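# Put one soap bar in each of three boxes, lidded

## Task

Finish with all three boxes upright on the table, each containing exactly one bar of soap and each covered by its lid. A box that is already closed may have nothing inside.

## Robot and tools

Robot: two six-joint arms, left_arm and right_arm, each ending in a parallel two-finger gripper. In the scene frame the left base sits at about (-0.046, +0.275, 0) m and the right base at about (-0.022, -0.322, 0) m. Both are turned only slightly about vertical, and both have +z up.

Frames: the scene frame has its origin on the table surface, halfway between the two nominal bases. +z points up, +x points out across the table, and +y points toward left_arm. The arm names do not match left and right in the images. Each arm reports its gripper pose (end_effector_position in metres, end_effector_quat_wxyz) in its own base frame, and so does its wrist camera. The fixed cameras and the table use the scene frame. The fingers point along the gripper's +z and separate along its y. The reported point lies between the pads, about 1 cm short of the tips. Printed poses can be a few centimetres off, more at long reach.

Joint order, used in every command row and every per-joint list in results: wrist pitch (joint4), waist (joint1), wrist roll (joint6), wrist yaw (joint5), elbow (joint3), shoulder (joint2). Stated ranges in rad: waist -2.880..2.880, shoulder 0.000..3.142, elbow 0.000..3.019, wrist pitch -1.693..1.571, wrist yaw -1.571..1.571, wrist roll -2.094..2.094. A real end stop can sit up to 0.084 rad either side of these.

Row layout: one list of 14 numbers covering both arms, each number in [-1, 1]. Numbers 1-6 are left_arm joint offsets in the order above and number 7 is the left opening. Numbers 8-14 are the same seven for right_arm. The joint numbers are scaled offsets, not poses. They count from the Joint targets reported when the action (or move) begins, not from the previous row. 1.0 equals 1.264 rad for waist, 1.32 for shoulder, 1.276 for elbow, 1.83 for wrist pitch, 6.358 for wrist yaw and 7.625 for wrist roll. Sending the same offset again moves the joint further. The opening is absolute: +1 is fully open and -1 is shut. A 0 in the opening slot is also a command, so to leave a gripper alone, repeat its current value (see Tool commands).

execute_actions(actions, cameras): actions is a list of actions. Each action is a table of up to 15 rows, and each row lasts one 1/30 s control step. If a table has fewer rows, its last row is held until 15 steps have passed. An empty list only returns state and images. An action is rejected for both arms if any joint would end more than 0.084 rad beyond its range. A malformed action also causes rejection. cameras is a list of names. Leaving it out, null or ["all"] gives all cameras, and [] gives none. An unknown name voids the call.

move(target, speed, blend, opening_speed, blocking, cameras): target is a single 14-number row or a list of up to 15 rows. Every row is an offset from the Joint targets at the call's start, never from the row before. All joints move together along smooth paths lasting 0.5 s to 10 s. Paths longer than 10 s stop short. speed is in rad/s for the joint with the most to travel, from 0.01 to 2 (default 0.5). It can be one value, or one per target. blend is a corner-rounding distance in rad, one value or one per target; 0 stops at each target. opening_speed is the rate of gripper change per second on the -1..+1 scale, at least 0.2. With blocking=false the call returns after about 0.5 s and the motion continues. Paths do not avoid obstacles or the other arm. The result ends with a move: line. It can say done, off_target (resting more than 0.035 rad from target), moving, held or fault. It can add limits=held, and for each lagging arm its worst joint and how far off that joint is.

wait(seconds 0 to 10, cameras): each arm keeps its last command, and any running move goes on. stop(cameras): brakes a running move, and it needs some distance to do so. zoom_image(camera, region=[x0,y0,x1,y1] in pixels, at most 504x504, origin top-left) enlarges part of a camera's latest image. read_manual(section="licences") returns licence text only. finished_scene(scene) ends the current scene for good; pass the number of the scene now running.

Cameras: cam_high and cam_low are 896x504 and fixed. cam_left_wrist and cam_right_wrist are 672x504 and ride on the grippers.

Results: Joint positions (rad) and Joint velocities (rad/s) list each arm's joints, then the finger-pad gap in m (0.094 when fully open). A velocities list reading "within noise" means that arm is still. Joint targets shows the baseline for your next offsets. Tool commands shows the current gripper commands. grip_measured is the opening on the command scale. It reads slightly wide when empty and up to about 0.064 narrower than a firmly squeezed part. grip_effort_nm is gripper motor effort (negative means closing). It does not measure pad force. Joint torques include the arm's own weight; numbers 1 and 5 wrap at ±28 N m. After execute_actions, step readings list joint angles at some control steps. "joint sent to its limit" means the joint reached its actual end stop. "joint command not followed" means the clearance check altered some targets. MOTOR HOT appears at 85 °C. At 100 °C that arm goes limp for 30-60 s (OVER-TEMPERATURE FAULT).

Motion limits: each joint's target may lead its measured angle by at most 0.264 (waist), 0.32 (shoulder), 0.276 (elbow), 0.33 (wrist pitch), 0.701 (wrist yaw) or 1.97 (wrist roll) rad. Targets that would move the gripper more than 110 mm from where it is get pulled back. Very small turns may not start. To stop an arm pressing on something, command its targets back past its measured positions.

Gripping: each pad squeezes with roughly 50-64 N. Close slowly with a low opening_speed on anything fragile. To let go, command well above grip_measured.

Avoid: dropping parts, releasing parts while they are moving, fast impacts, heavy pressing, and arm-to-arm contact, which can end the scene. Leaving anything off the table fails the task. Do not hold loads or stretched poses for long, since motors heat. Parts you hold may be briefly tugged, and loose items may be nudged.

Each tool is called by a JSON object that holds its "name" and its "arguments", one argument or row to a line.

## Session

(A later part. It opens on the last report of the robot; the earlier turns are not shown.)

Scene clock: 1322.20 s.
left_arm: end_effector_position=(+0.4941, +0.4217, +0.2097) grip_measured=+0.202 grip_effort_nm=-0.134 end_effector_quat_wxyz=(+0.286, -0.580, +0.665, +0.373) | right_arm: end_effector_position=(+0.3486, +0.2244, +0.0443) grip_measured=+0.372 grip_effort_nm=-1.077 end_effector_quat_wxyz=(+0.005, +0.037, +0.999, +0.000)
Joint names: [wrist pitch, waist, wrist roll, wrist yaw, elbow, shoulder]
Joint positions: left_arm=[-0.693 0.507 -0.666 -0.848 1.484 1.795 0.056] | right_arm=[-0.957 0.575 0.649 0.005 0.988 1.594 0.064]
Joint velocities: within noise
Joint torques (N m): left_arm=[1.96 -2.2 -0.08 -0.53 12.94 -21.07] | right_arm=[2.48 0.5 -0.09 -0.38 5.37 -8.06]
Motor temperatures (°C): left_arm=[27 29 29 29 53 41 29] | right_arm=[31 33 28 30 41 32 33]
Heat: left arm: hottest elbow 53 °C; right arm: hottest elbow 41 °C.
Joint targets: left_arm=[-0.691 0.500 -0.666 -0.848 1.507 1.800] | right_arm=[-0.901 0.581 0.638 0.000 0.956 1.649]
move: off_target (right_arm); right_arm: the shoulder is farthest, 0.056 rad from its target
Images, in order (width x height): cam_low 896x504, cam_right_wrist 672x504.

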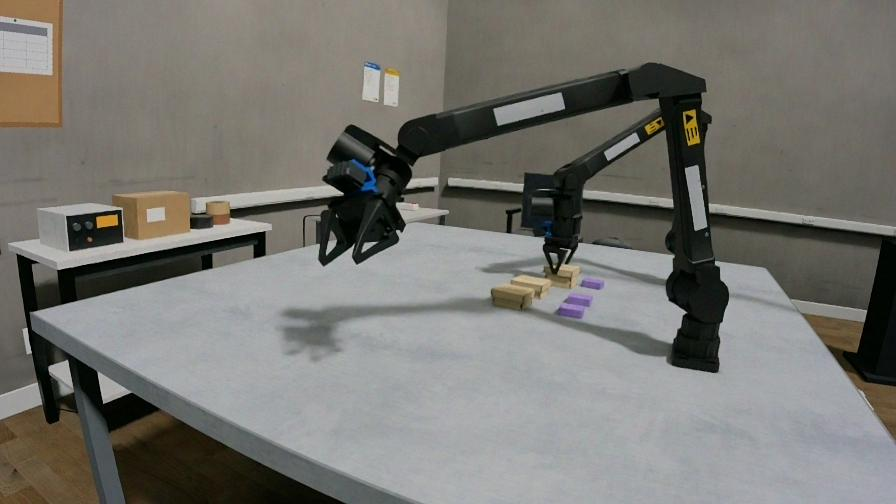

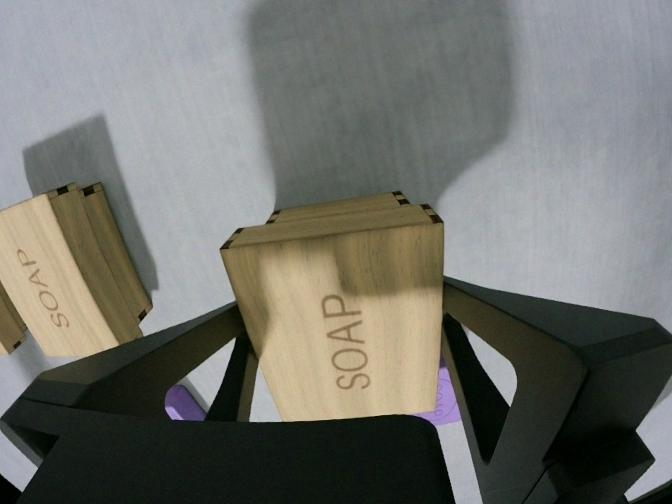

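{"name": "move", "arguments": {
  "target": [
    [0,0,0,0,0,0,0.2,-0.0366,0,0,0,0.0627,0,0.2],
    [0,0,0,0,0,0,0.2,-0.0858,0,-0.0024,0,0.1074,-0.0818,0.2],
    [0,0,0,0,0,0,0.2,-0.0448,0,-0.0024,0,0.0258,-0.0371,0.2],
    [0,0,0,0,0,0,0.2,0,0,-0.0024,0,-0.0004,-0.0004,0.2]
  ],
  "speed": [0.2,0.2,0.08,0.08],
  "blend": [0,0,0.02,0],
  "cameras": ["cam_low","cam_right_wrist"]
}}

{"name": "zoom_image", "arguments": {
  "camera": "cam_low",
  "region": [480, 230, 620, 320]
}}

{"name": "zoom_image", "arguments": {
  "camera": "cam_right_wrist",
  "region": [210, 170, 450, 270]
}}

Scene clock: 1349.07 s.
left_arm: end_effector_position=(+0.4941, +0.4217, +0.2097) grip_measured=+0.202 grip_effort_nm=-0.134 end_effector_quat_wxyz=(+0.286, -0.580, +0.665, +0.373) | right_arm: end_effector_position=(+0.3489, +0.2252, +0.0445) grip_measured=+0.372 grip_effort_nm=-1.067 end_effector_quat_wxyz=(+0.006, +0.028, +1.000, +0.002)
Joint names: [wrist pitch, waist, wrist roll, wrist yaw, elbow, shoulder]
Joint positions: left_arm=[-0.693 0.507 -0.666 -0.848 1.484 1.795 0.056] | right_arm=[-0.954 0.576 0.631 0.004 0.988 1.593 0.064]
Joint velocities: within noise
Joint torques (N m): left_arm=[1.98 -2.2 -0.08 -0.53 12.94 -21.01] | right_arm=[2.22 0.44 -0.1 -0.34 5.39 -8.18]
Motor temperatures (°C): left_arm=[27 29 29 29 53 42 29] | right_arm=[31 32 28 30 41 32 33]
Heat: left arm: hottest elbow 53 °C; right arm: hottest elbow 41 °C.
Joint targets: left_arm=[-0.691 0.500 -0.666 -0.848 1.507 1.800] | right_arm=[-0.901 0.580 0.620 0.000 0.956 1.648]
move: off_target (right_arm); right_arm: the shoulder is farthest, 0.055 rad from its target
Images, in order (width x height): cam_low 896x504, cam_right_wrist 672x504.

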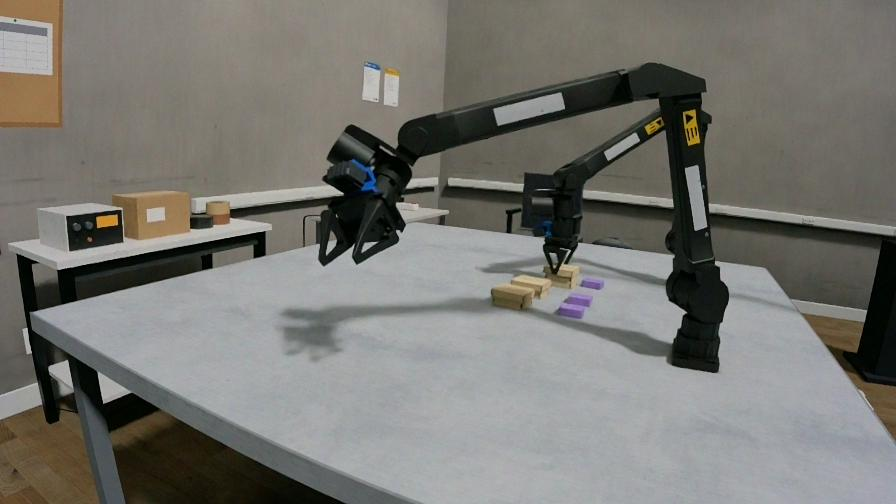

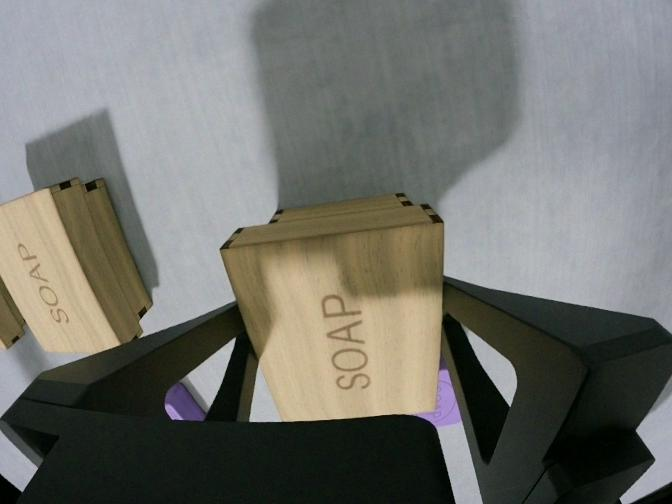

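Scaled by 3.600 from the camera's 896x504 image, which has a finer 1280x720 frame.

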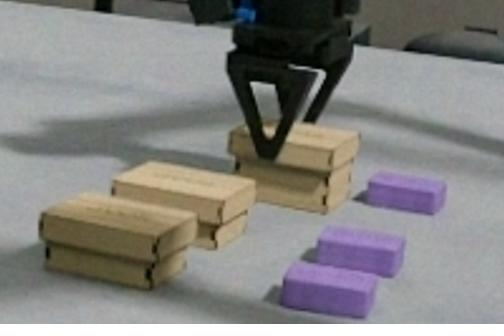

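Scaled by 2.100 from the camera's 672x504 image, which has a finer 960x720 frame.

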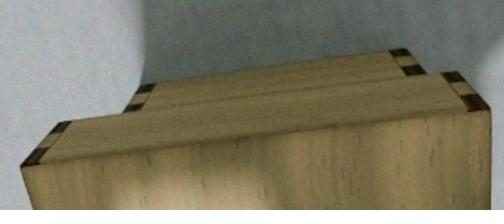

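{"name": "move", "arguments": {
  "target": [
    [0,0,0,0,0,0,0.2,-0.0366,0,0,0,0.0627,0,0.2],
    [0,0,0,0,0,0,0.2,-0.0858,-0.0148,0,0,0.1074,-0.0818,0.2],
    [0,0,0,0,0,0,0.2,-0.0448,-0.0148,0,0,0.0258,-0.0371,0.2],
    [0,0,0,0,0,0,0.2,0,-0.0148,0,0,-0.0004,-0.0004,0.2]
  ],
  "speed": [0.2,0.2,0.08,0.08],
  "blend": [0,0,0.02,0],
  "cameras": ["cam_low","cam_right_wrist"]
}}

{"name": "zoom_image", "arguments": {
  "camera": "cam_low",
  "region": [480, 230, 620, 320]
}}

{"name": "zoom_image", "arguments": {
  "camera": "cam_right_wrist",
  "region": [210, 170, 450, 270]
}}

Scene clock: 1363.60 s.
left_arm: end_effector_position=(+0.4941, +0.4217, +0.2097) grip_measured=+0.202 grip_effort_nm=-0.139 end_effector_quat_wxyz=(+0.286, -0.580, +0.665, +0.373) | right_arm: end_effector_position=(+0.3493, +0.2239, +0.0423) grip_measured=+0.372 grip_effort_nm=-1.077 end_effector_quat_wxyz=(+0.004, +0.026, +1.000, +0.006)
Joint names: [wrist pitch, waist, wrist roll, wrist yaw, elbow, shoulder]
Joint positions: left_arm=[-0.693 0.507 -0.666 -0.848 1.484 1.795 0.056] | right_arm=[-0.946 0.569 0.62 -0.006 0.983 1.595 0.064]
Joint velocities: within noise
Joint torques (N m): left_arm=[1.98 -2.2 -0.08 -0.53 12.96 -21.01] | right_arm=[1.99 -0.56 0.01 0.12 5.78 -8.29]
Motor temperatures (°C): left_arm=[27 29 29 29 53 42 29] | right_arm=[31 32 28 30 41 32 33]
Heat: left arm: hottest elbow 53 °C; right arm: hottest elbow 41 °C.
Joint targets: left_arm=[-0.691 0.500 -0.666 -0.848 1.507 1.800] | right_arm=[-0.901 0.562 0.620 -0.001 0.955 1.648]
move: off_target (right_arm); right_arm: the shoulder is farthest, 0.053 rad from its target
Images, in order (width x height): cam_low 896x504, cam_right_wrist 672x504.

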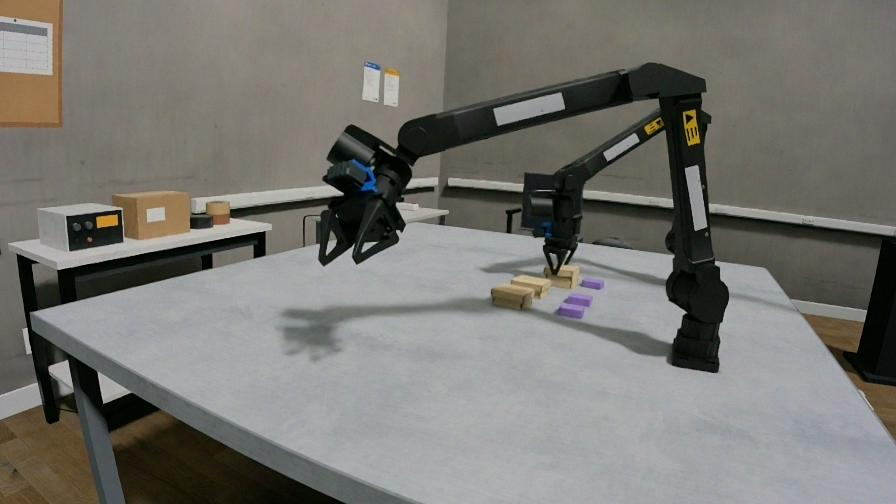

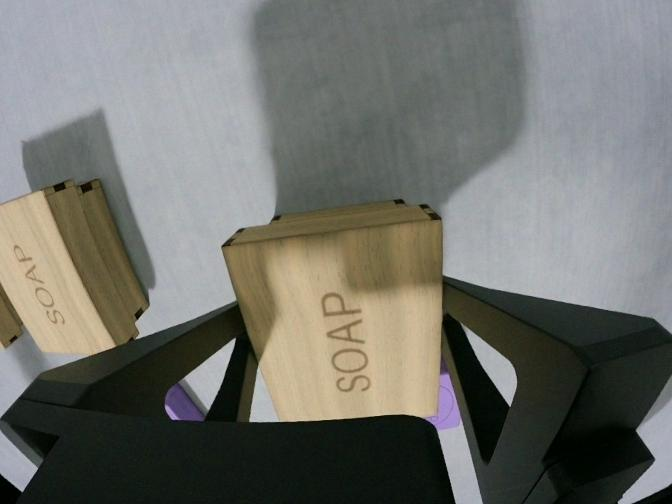

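Scaled by 3.600 from the camera's 896x504 image, which has a finer 1280x720 frame.

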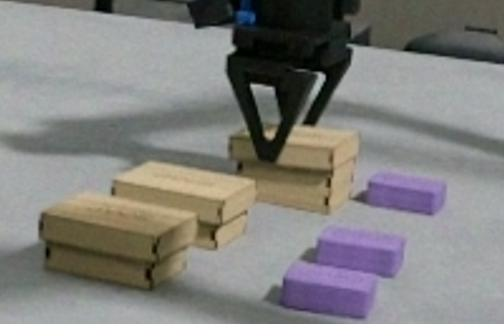

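Scaled by 2.100 from the camera's 672x504 image, which has a finer 960x720 frame.

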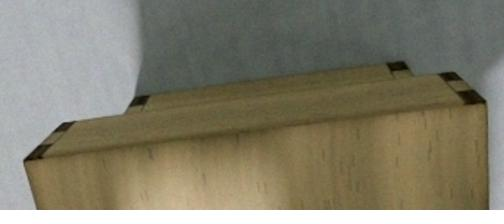

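{"name": "move", "arguments": {
  "target": [0,0,0,0,0,0,0.2,0,0,0,0,-0.0235,0,0.2],
  "speed": 0.06,
  "cameras": ["cam_low","cam_right_wrist"]
}}

{"name": "zoom_image", "arguments": {
  "camera": "cam_low",
  "region": [480, 230, 620, 320]
}}

{"name": "zoom_image", "arguments": {
  "camera": "cam_right_wrist",
  "region": [210, 170, 450, 270]
}}

Scene clock: 1384.43 s.
left_arm: end_effector_position=(+0.4941, +0.4217, +0.2097) grip_measured=+0.202 grip_effort_nm=-0.134 end_effector_quat_wxyz=(+0.286, -0.580, +0.665, +0.373) | right_arm: end_effector_position=(+0.3488, +0.2234, +0.0386) grip_measured=+0.372 grip_effort_nm=-1.072 end_effector_quat_wxyz=(+0.008, +0.026, +1.000, +0.008)
Joint names: [wrist pitch, waist, wrist roll, wrist yaw, elbow, shoulder]
Joint positions: left_arm=[-0.693 0.507 -0.666 -0.848 1.484 1.795 0.056] | right_arm=[-0.925 0.569 0.62 -0.005 0.971 1.595 0.064]
Joint velocities: within noise
Joint torques (N m): left_arm=[1.98 -2.14 -0.08 -0.53 12.94 -21.01] | right_arm=[1.31 -0.56 0.01 0.1 4.19 -8.12]
Motor temperatures (°C): left_arm=[27 29 29 29 53 42 29] | right_arm=[31 32 28 30 41 31 33]
Heat: left arm: hottest elbow 53 °C; right arm: hottest elbow 41 °C.
Joint targets: left_arm=[-0.691 0.500 -0.666 -0.848 1.507 1.800] | right_arm=[-0.901 0.562 0.620 0.000 0.925 1.648]
move: off_target (right_arm); right_arm: the shoulder is farthest, 0.053 rad from its target
Images, in order (width x height): cam_low 896x504, cam_right_wrist 672x504.

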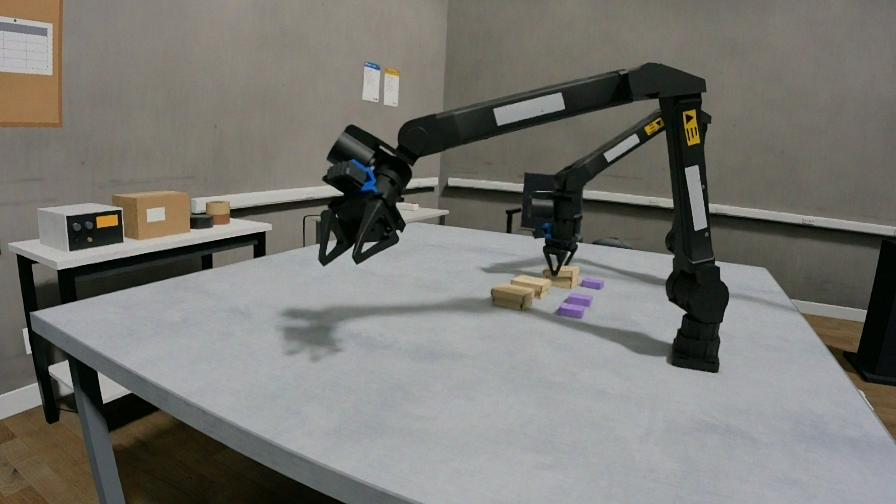

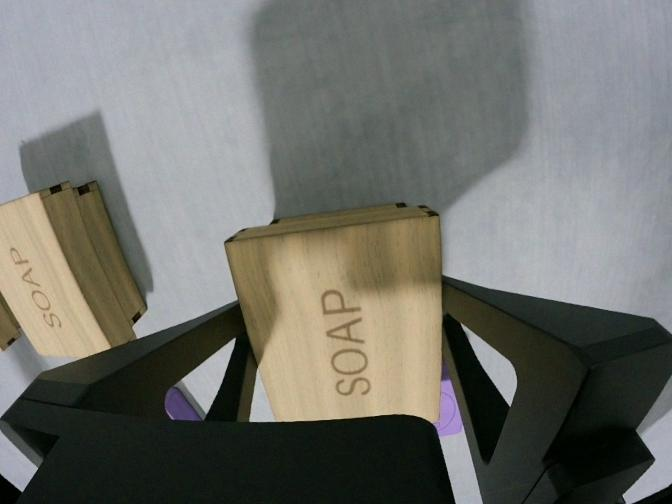

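Scaled by 3.600 from the camera's 896x504 image, which has a finer 1280x720 frame.

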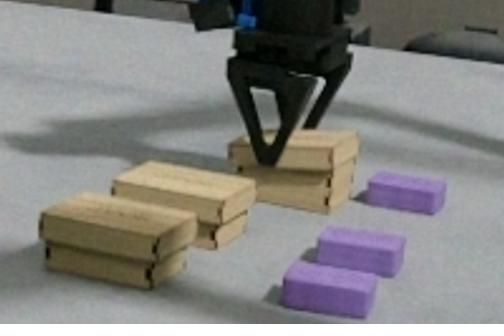

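Scaled by 2.100 from the camera's 672x504 image, which has a finer 960x720 frame.

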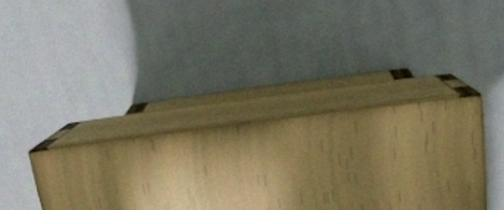

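{"name": "move", "arguments": {
  "target": [0,0,0,0,0,0,0.2,0,0,0,0,-0.0157,0.02,0.2],
  "speed": 0.06,
  "cameras": ["cam_low","cam_right_wrist"]
}}

{"name": "zoom_image", "arguments": {
  "camera": "cam_low",
  "region": [480, 230, 620, 320]
}}

{"name": "zoom_image", "arguments": {
  "camera": "cam_right_wrist",
  "region": [210, 170, 450, 270]
}}

Scene clock: 1397.50 s.
left_arm: end_effector_position=(+0.4941, +0.4217, +0.2097) grip_measured=+0.202 grip_effort_nm=-0.134 end_effector_quat_wxyz=(+0.286, -0.580, +0.665, +0.373) | right_arm: end_effector_position=(+0.3485, +0.2231, +0.0349) grip_measured=+0.372 grip_effort_nm=-1.082 end_effector_quat_wxyz=(+0.009, +0.026, +1.000, +0.009)
Joint names: [wrist pitch, waist, wrist roll, wrist yaw, elbow, shoulder]
Joint positions: left_arm=[-0.693 0.507 -0.666 -0.848 1.484 1.795 0.056] | right_arm=[-0.91 0.569 0.62 -0.004 0.963 1.598 0.064]
Joint velocities: within noise
Joint torques (N m): left_arm=[1.99 -2.14 -0.08 -0.53 12.93 -21.01] | right_arm=[0.79 -0.56 0.01 0.07 3.15 -6.42]
Motor temperatures (°C): left_arm=[27 29 29 29 53 42 29] | right_arm=[30 32 28 30 40 31 33]
Heat: left arm: hottest elbow 53 °C; right arm: hottest elbow 40 °C.
Joint targets: left_arm=[-0.691 0.500 -0.666 -0.848 1.507 1.800] | right_arm=[-0.901 0.562 0.620 0.000 0.905 1.674]
move: off_target (right_arm); right_arm: the shoulder is farthest, 0.077 rad from its target
Images, in order (width x height): cam_low 896x504, cam_right_wrist 672x504.

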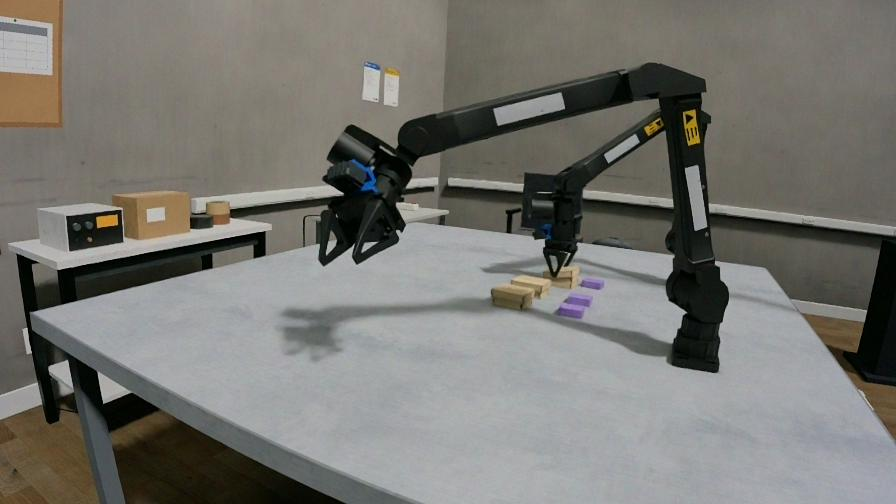

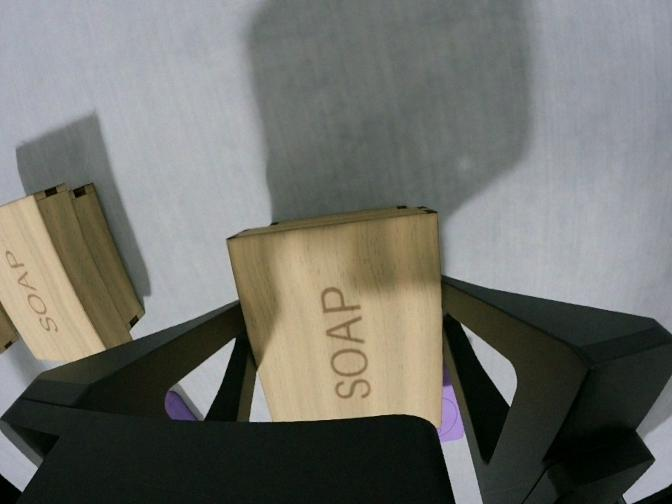

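Scaled by 3.600 from the camera's 896x504 image, which has a finer 1280x720 frame.

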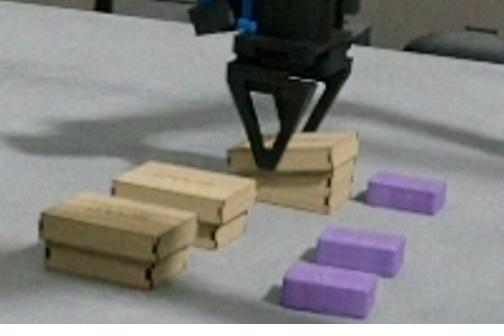

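Scaled by 2.100 from the camera's 672x504 image, which has a finer 960x720 frame.

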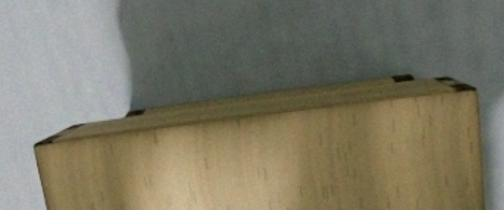

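{"name": "move", "arguments": {
  "target": [0,0,0,0,0,0,0.2,-0.024,0,0,0,0,0,0.2],
  "speed": 0.06,
  "cameras": ["cam_low","cam_right_wrist"]
}}

{"name": "zoom_image", "arguments": {
  "camera": "cam_low",
  "region": [480, 230, 620, 320]
}}

{"name": "zoom_image", "arguments": {
  "camera": "cam_right_wrist",
  "region": [210, 170, 450, 270]
}}

Scene clock: 1418.07 s.
left_arm: end_effector_position=(+0.4941, +0.4217, +0.2097) grip_measured=+0.202 grip_effort_nm=-0.129 end_effector_quat_wxyz=(+0.286, -0.580, +0.665, +0.373) | right_arm: end_effector_position=(+0.3470, +0.2222, +0.0349) grip_measured=+0.372 grip_effort_nm=-1.077 end_effector_quat_wxyz=(+0.006, +0.026, +1.000, +0.007)
Joint names: [wrist pitch, waist, wrist roll, wrist yaw, elbow, shoulder]
Joint positions: left_arm=[-0.693 0.507 -0.666 -0.848 1.484 1.795 0.056] | right_arm=[-0.917 0.569 0.62 -0.005 0.963 1.598 0.064]
Joint velocities: within noise
Joint torques (N m): left_arm=[1.98 -2.14 -0.09 -0.53 12.94 -21.01] | right_arm=[-0.51 -0.62 0 0.08 3.07 -6.42]
Motor temperatures (°C): left_arm=[27 29 29 29 53 42 29] | right_arm=[30 32 28 30 39 31 33]
Heat: left arm: hottest elbow 53 °C; right arm: hottest elbow 39 °C.
Joint targets: left_arm=[-0.691 0.500 -0.666 -0.848 1.507 1.800] | right_arm=[-0.945 0.562 0.620 -0.001 0.905 1.674]
move: off_target (right_arm); right_arm: the shoulder is farthest, 0.076 rad from its target
Images, in order (width x height): cam_low 896x504, cam_right_wrist 672x504.

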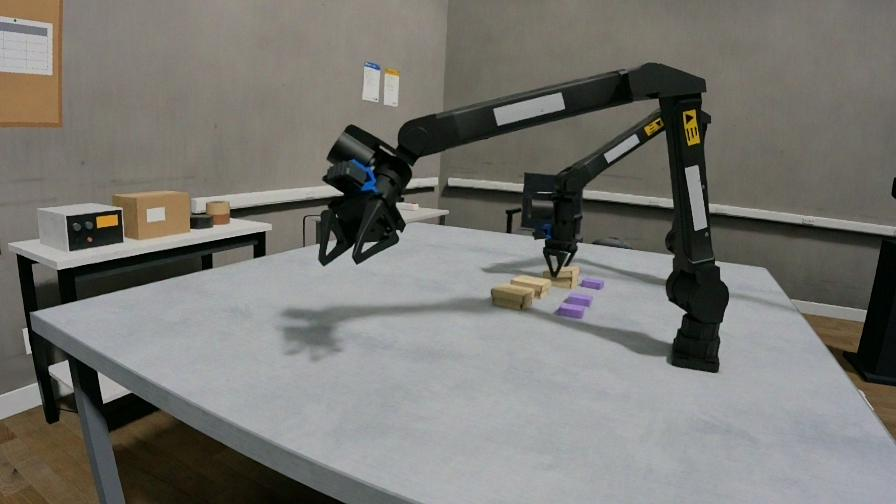

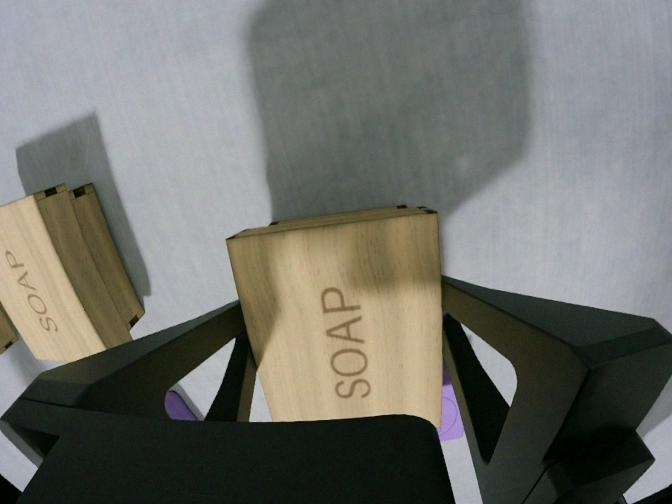

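Scaled by 3.600 from the camera's 896x504 image, which has a finer 1280x720 frame.

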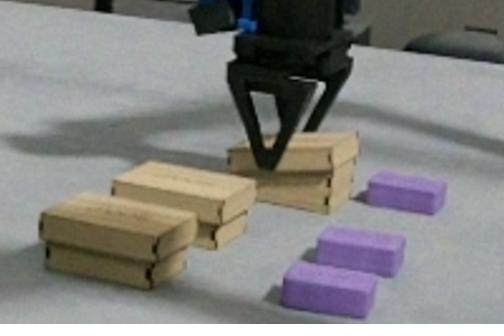

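Scaled by 2.100 from the camera's 672x504 image, which has a finer 960x720 frame.

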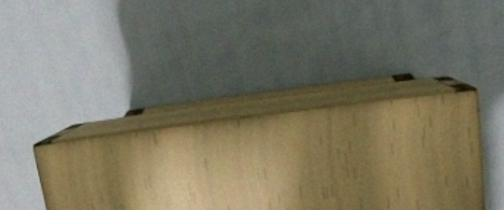

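{"name": "move", "arguments": {
  "target": [0,0,0,0,0,0,0.2,-0.024,0,0,0,0,0,0.2],
  "speed": 0.06,
  "cameras": ["cam_low","cam_right_wrist"]
}}

{"name": "zoom_image", "arguments": {
  "camera": "cam_low",
  "region": [480, 230, 620, 320]
}}

{"name": "zoom_image", "arguments": {
  "camera": "cam_right_wrist",
  "region": [210, 170, 450, 270]
}}

Scene clock: 1434.13 s.
left_arm: end_effector_position=(+0.4941, +0.4217, +0.2097) grip_measured=+0.202 grip_effort_nm=-0.134 end_effector_quat_wxyz=(+0.286, -0.580, +0.665, +0.373) | right_arm: end_effector_position=(+0.3385, +0.2167, +0.0345) grip_measured=+0.372 grip_effort_nm=-1.072 end_effector_quat_wxyz=(-0.012, +0.027, +1.000, -0.003)
Joint names: [wrist pitch, waist, wrist roll, wrist yaw, elbow, shoulder]
Joint positions: left_arm=[-0.693 0.507 -0.666 -0.848 1.484 1.795 0.056] | right_arm=[-0.958 0.567 0.621 -0.009 0.963 1.599 0.064]
Joint velocities: within noise
Joint torques (N m): left_arm=[1.98 -2.14 -0.08 -0.53 12.94 -21.07] | right_arm=[-0.8 -0.38 0 0.25 3.03 -6.36]
Motor temperatures (°C): left_arm=[27 29 29 29 53 42 29] | right_arm=[30 32 28 30 39 31 33]
Heat: left arm: hottest elbow 53 °C; right arm: hottest elbow 39 °C.
Joint targets: left_arm=[-0.691 0.500 -0.666 -0.848 1.507 1.800] | right_arm=[-0.989 0.562 0.620 0.000 0.905 1.674]
move: off_target (right_arm); right_arm: the shoulder is farthest, 0.075 rad from its target
Images, in order (width x height): cam_low 896x504, cam_right_wrist 672x504.

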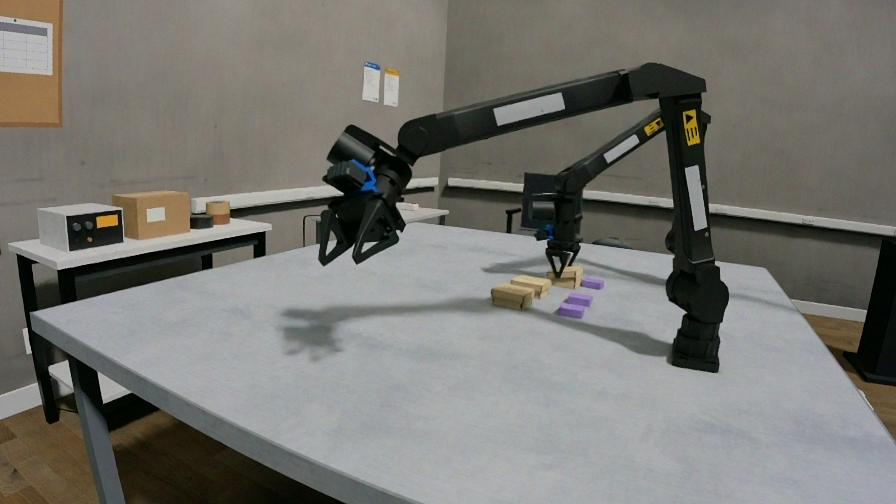

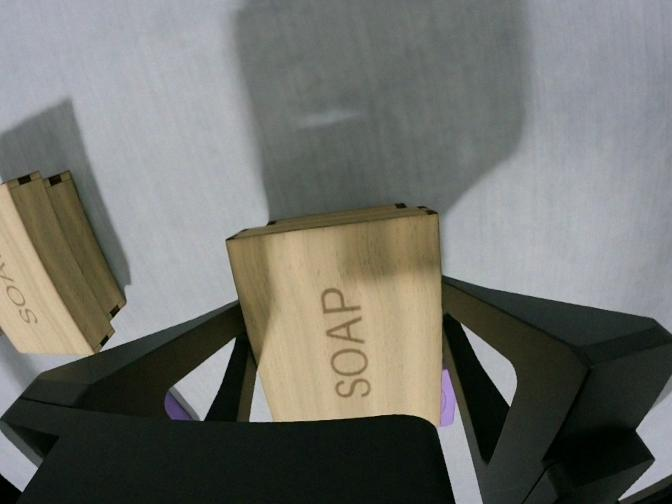

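Scaled by 3.600 from the camera's 896x504 image, which has a finer 1280x720 frame.

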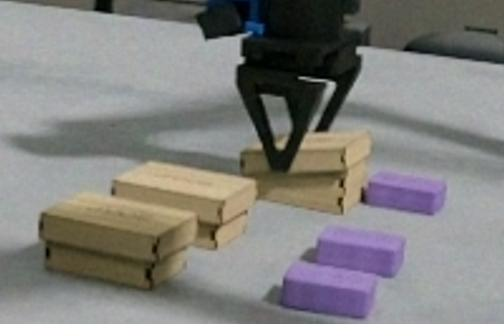

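Scaled by 2.100 from the camera's 672x504 image, which has a finer 960x720 frame.

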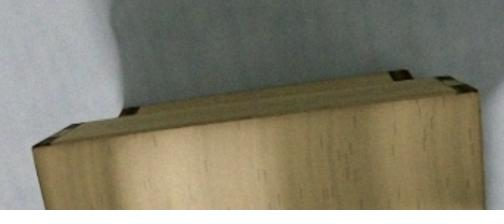

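{"name": "move", "arguments": {
  "target": [0,0,0,0,0,0,0.2,0.016,0,0,0,0.016,-0.025,0.66],
  "speed": 0.1,
  "opening_speed": 0.3,
  "cameras": ["cam_low","cam_right_wrist"]
}}

{"name": "zoom_image", "arguments": {
  "camera": "cam_low",
  "region": [480, 230, 620, 320]
}}

{"name": "zoom_image", "arguments": {
  "camera": "cam_right_wrist",
  "region": [210, 170, 450, 270]
}}

Scene clock: 1447.67 s.
left_arm: end_effector_position=(+0.4941, +0.4217, +0.2097) grip_measured=+0.202 grip_effort_nm=-0.134 end_effector_quat_wxyz=(+0.286, -0.580, +0.665, +0.373) | right_arm: end_effector_position=(+0.3264, +0.2076, +0.0171) grip_measured=+0.657 grip_effort_nm=0.042 end_effector_quat_wxyz=(-0.031, +0.027, +0.999, -0.020)
Joint names: [wrist pitch, waist, wrist roll, wrist yaw, elbow, shoulder]
Joint positions: left_arm=[-0.693 0.507 -0.666 -0.848 1.484 1.795 0.056] | right_arm=[-0.956 0.567 0.621 -0.002 0.936 1.625 0.078]
Joint velocities: within noise
Joint torques (N m): left_arm=[1.98 -2.2 -0.08 -0.53 12.93 -21.01] | right_arm=[0.13 -0.38 0.01 -0.05 6.54 -10.99]
Motor temperatures (°C): left_arm=[27 29 29 29 53 42 29] | right_arm=[30 32 28 30 39 31 33]
Heat: left arm: hottest elbow 53 °C; right arm: hottest elbow 39 °C.
Joint targets: left_arm=[-0.691 0.500 -0.666 -0.848 1.507 1.800] | right_arm=[-0.960 0.562 0.620 0.000 0.926 1.641]
move: done
Images, in order (width x height): cam_low 896x504, cam_right_wrist 672x504.

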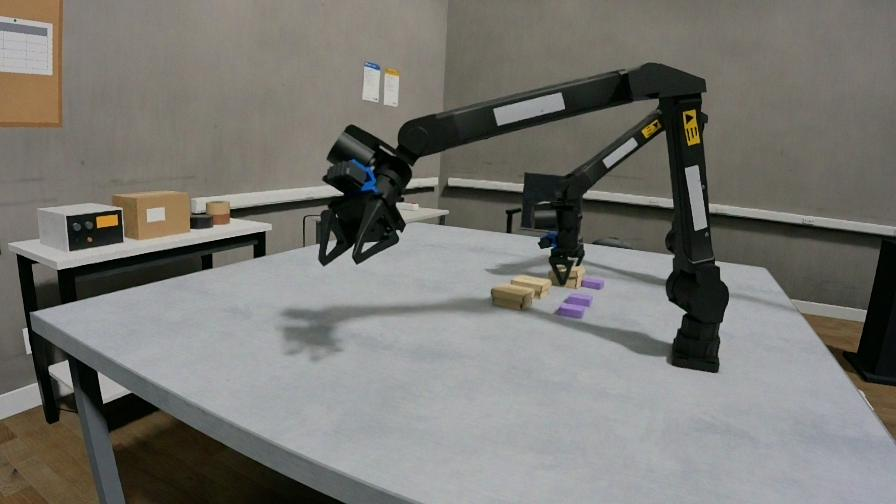

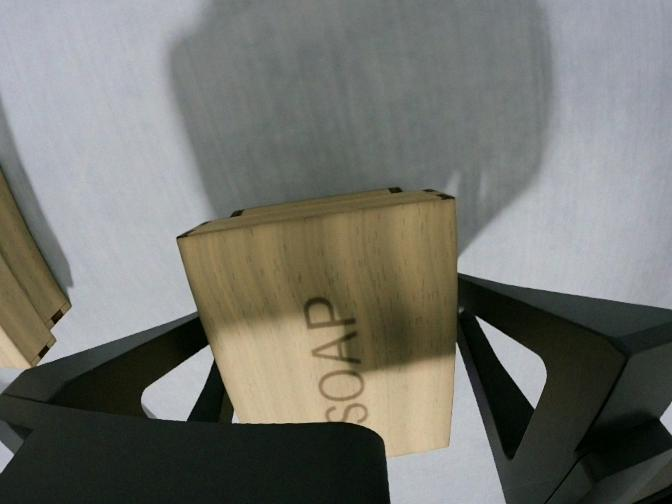

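Scaled by 3.600 from the camera's 896x504 image, which has a finer 1280x720 frame.

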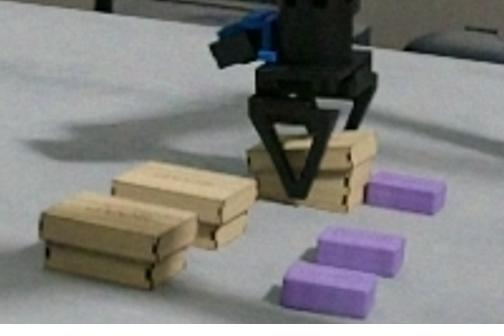

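Scaled by 2.100 from the camera's 672x504 image, which has a finer 960x720 frame.

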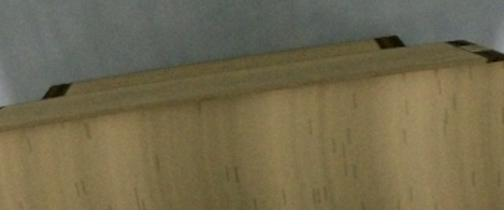

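{"name": "move", "arguments": {
  "target": [
    [0,0,0,0,0,0,0.2,0,0,0,0,0.05,0,0.75],
    [0,0,0,0,0,0,0.2,-0.118,0,0,0,0.145,-0.14,0.75]
  ],
  "speed": 0.3,
  "blend": [0.03,0]
}}

{"name": "zoom_image", "arguments": {
  "camera": "cam_low",
  "region": [480, 230, 620, 320]
}}

{"name": "zoom_image", "arguments": {
  "camera": "cam_high",
  "region": [360, 220, 440, 290]
}}

{"name": "zoom_image", "arguments": {
  "camera": "cam_right_wrist",
  "region": [170, 120, 510, 375]
}}

Scene clock: 1466.83 s.
left_arm: end_effector_position=(+0.4941, +0.4217, +0.2097) grip_measured=+0.202 grip_effort_nm=-0.134 end_effector_quat_wxyz=(+0.286, -0.580, +0.665, +0.373) | right_arm: end_effector_position=(+0.3373, +0.2146, +0.1191) grip_measured=+0.748 grip_effort_nm=0.037 end_effector_quat_wxyz=(+0.000, +0.027, +1.000, +0.001)
Joint names: [wrist pitch, waist, wrist roll, wrist yaw, elbow, shoulder]
Joint positions: left_arm=[-0.693 0.507 -0.666 -0.848 1.484 1.795 0.056] | right_arm=[-1.168 0.567 0.621 -0.002 1.06 1.461 0.082]
Joint velocities: within noise
Joint torques (N m): left_arm=[1.96 -2.14 -0.08 -0.53 12.93 -21.01] | right_arm=[0.2 -0.38 0 -0.05 13.33 -11.46]
Motor temperatures (°C): left_arm=[27 28 29 29 53 42 29] | right_arm=[30 32 28 30 39 32 32]
Heat: left arm: hottest elbow 53 °C; right arm: hottest elbow 39 °C.
Joint targets: left_arm=[-0.691 0.500 -0.666 -0.848 1.507 1.800] | right_arm=[-1.176 0.562 0.620 -0.001 1.111 1.457]
move: off_target (right_arm); right_arm: the elbow is farthest, 0.051 rad from its target

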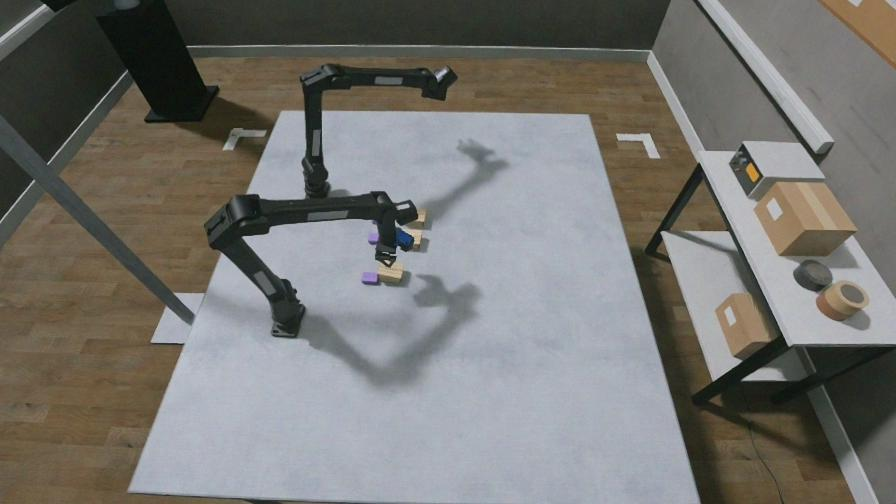

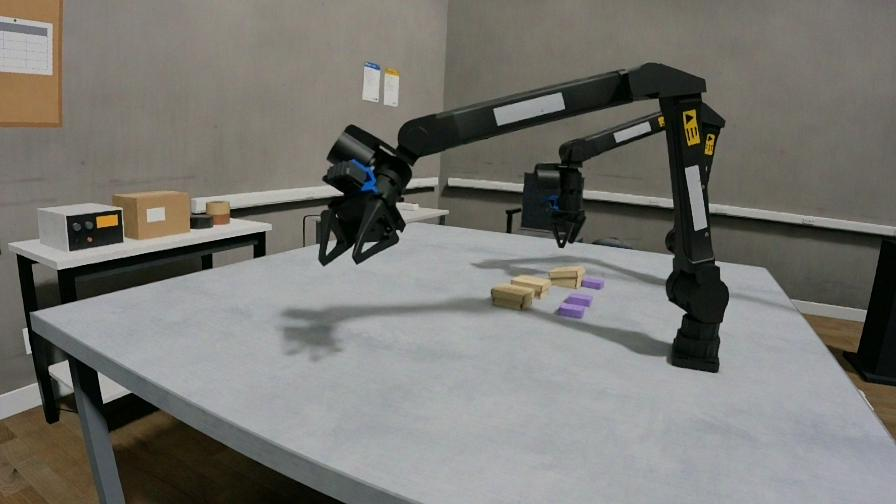

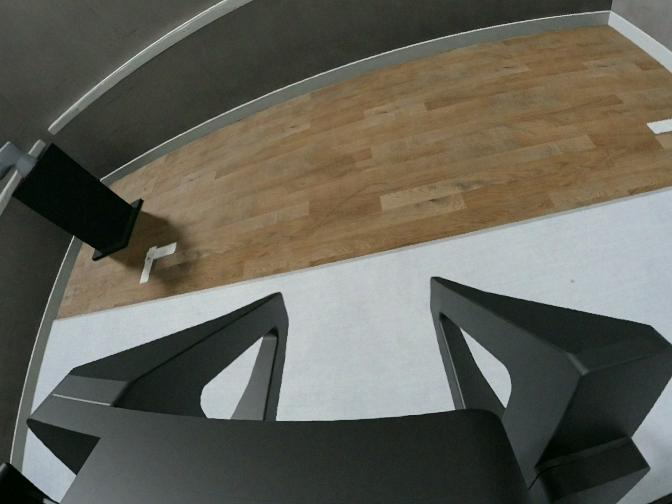

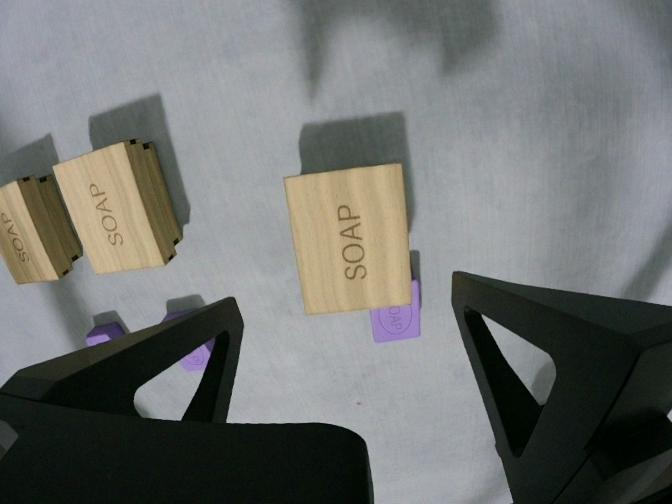

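Scaled by 3.600 from the camera's 896x504 image, which has a finer 1280x720 frame.

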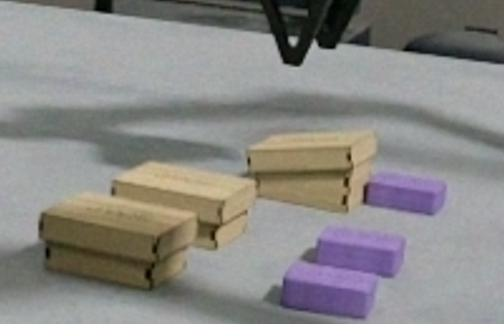

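Scaled by 6.300 from the camera's 896x504 image, which has a finer 1280x720 frame.

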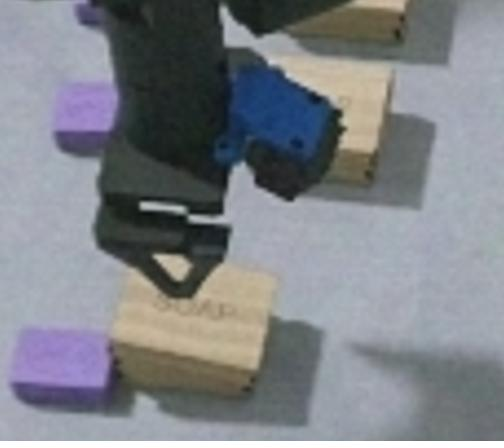

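Scaled by 1.482 from the camera's 672x504 image, which has a finer 960x720 frame.

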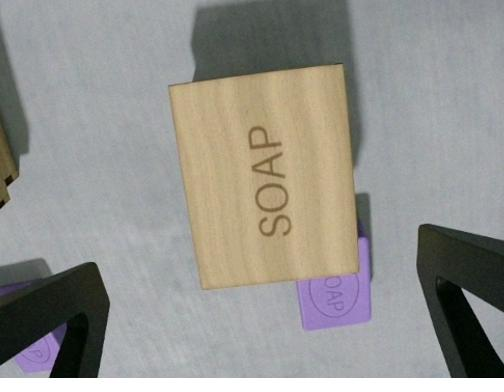

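{"name": "move", "arguments": {
  "target": [
    [0,0,0,0,0,0,0.2,0.0169,-0.072,-0.0127,0,0.0635,0.122,-1],
    [0,0,0,0,0,0,0.2,0.1071,-0.072,-0.0127,0,-0.0063,0.1959,-1]
  ],
  "speed": [0.4,0.25],
  "cameras": ["cam_low","cam_right_wrist"]
}}

{"name": "zoom_image", "arguments": {
  "camera": "cam_low",
  "region": [480, 230, 620, 320]
}}

Scene clock: 1496.63 s.
left_arm: end_effector_position=(+0.4941, +0.4217, +0.2097) grip_measured=+0.202 grip_effort_nm=-0.139 end_effector_quat_wxyz=(+0.286, -0.580, +0.665, +0.373) | right_arm: end_effector_position=(+0.4058, +0.2079, +0.0426) grip_measured=-0.995 grip_effort_nm=-0.305 end_effector_quat_wxyz=(+0.001, +0.030, +1.000, +0.001)
Joint names: [wrist pitch, waist, wrist roll, wrist yaw, elbow, shoulder]
Joint positions: left_arm=[-0.693 0.507 -0.666 -0.848 1.484 1.795 0.056] | right_arm=[-0.988 0.474 0.534 -0.001 1.114 1.695 0]
Joint velocities: within noise
Joint torques (N m): left_arm=[1.98 -2.14 -0.08 -0.53 12.93 -21.01] | right_arm=[0.76 -0.21 -0.1 -0.1 7.2 -12.57]
Motor temperatures (°C): left_arm=[27 28 29 29 53 42 29] | right_arm=[30 32 28 30 44 32 31]
Heat: left arm: hottest elbow 53 °C; right arm: hottest elbow 44 °C.
Joint targets: left_arm=[-0.691 0.500 -0.666 -0.848 1.507 1.800] | right_arm=[-0.980 0.471 0.523 0.000 1.102 1.715]
move: done
Images, in order (width x height): cam_low 896x504, cam_right_wrist 672x504.

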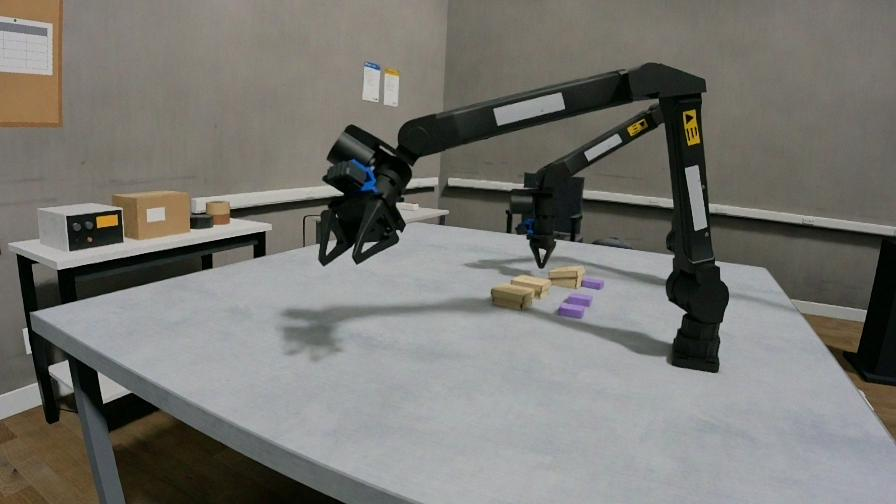

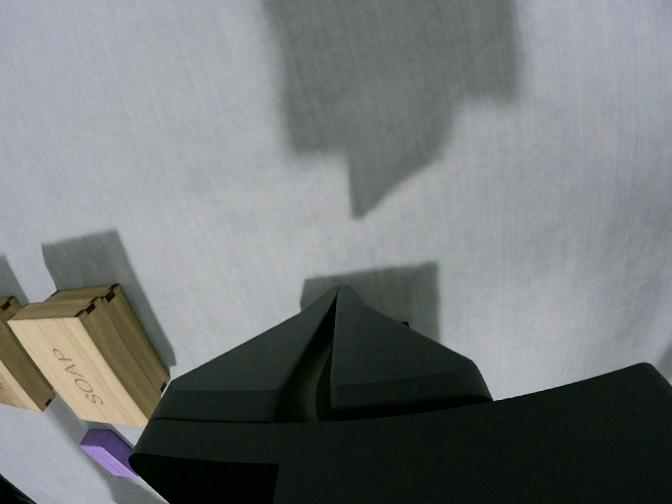

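Scaled by 3.600 from the camera's 896x504 image, which has a finer 1280x720 frame.

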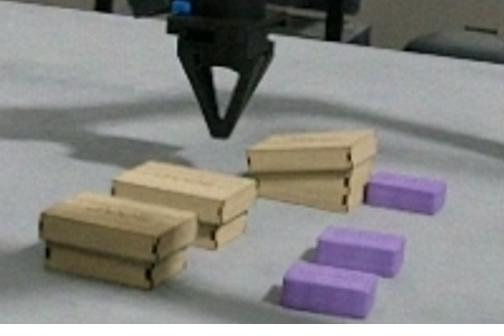

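{"name": "move", "arguments": {
  "target": [0,0,0,0,0,0,0.2,0.0082,0.0293,0.0059,0,-0.047,-0.0644,-1],
  "speed": 0.08,
  "cameras": ["cam_low","cam_right_wrist"]
}}

{"name": "zoom_image", "arguments": {
  "camera": "cam_low",
  "region": [480, 230, 620, 320]
}}

Scene clock: 1512.53 s.
left_arm: end_effector_position=(+0.4941, +0.4217, +0.2097) grip_measured=+0.202 grip_effort_nm=-0.129 end_effector_quat_wxyz=(+0.286, -0.580, +0.665, +0.373) | right_arm: end_effector_position=(+0.3846, +0.2098, +0.0462) grip_measured=-0.995 grip_effort_nm=-0.315 end_effector_quat_wxyz=(+0.005, +0.028, +1.000, +0.003)
Joint names: [wrist pitch, waist, wrist roll, wrist yaw, elbow, shoulder]
Joint positions: left_arm=[-0.693 0.507 -0.666 -0.848 1.484 1.795 0.056] | right_arm=[-0.973 0.5 0.556 -0.001 1.057 1.643 0]
Joint velocities: within noise
Joint torques (N m): left_arm=[1.98 -2.14 -0.09 -0.53 12.94 -21.01] | right_arm=[0.76 0.79 0.13 -0.1 6.99 -14.39]
Motor temperatures (°C): left_arm=[27 28 29 29 54 42 29] | right_arm=[30 32 28 30 43 32 31]
Heat: left arm: hottest elbow 54 °C; right arm: hottest elbow 43 °C.
Joint targets: left_arm=[-0.691 0.500 -0.666 -0.848 1.507 1.800] | right_arm=[-0.964 0.508 0.568 0.000 1.043 1.630]
move: done
Images, in order (width x height): cam_low 896x504, cam_right_wrist 672x504.

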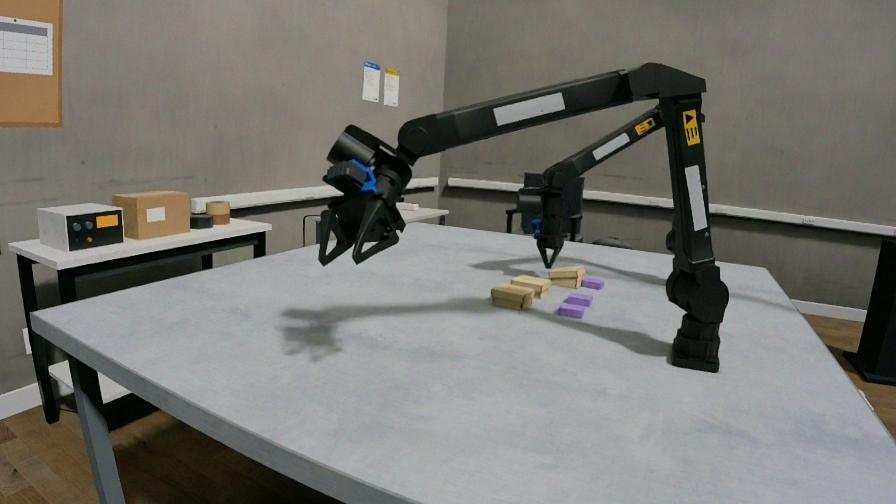

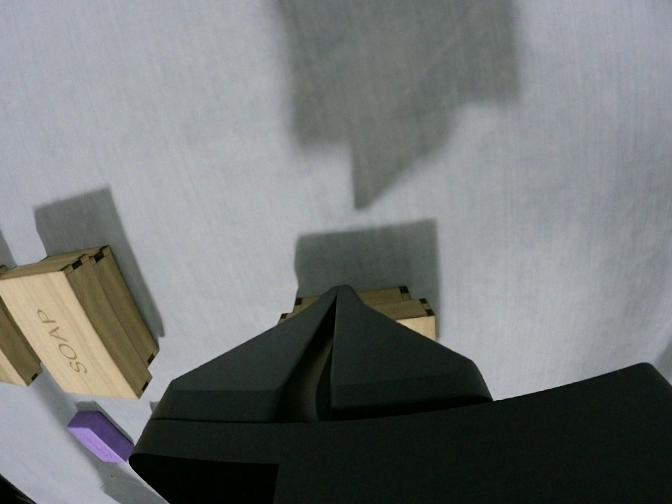

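Scaled by 3.600 from the camera's 896x504 image, which has a finer 1280x720 frame.

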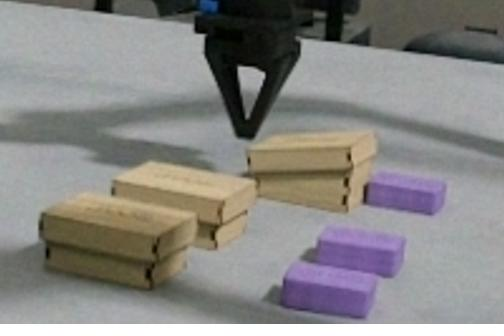

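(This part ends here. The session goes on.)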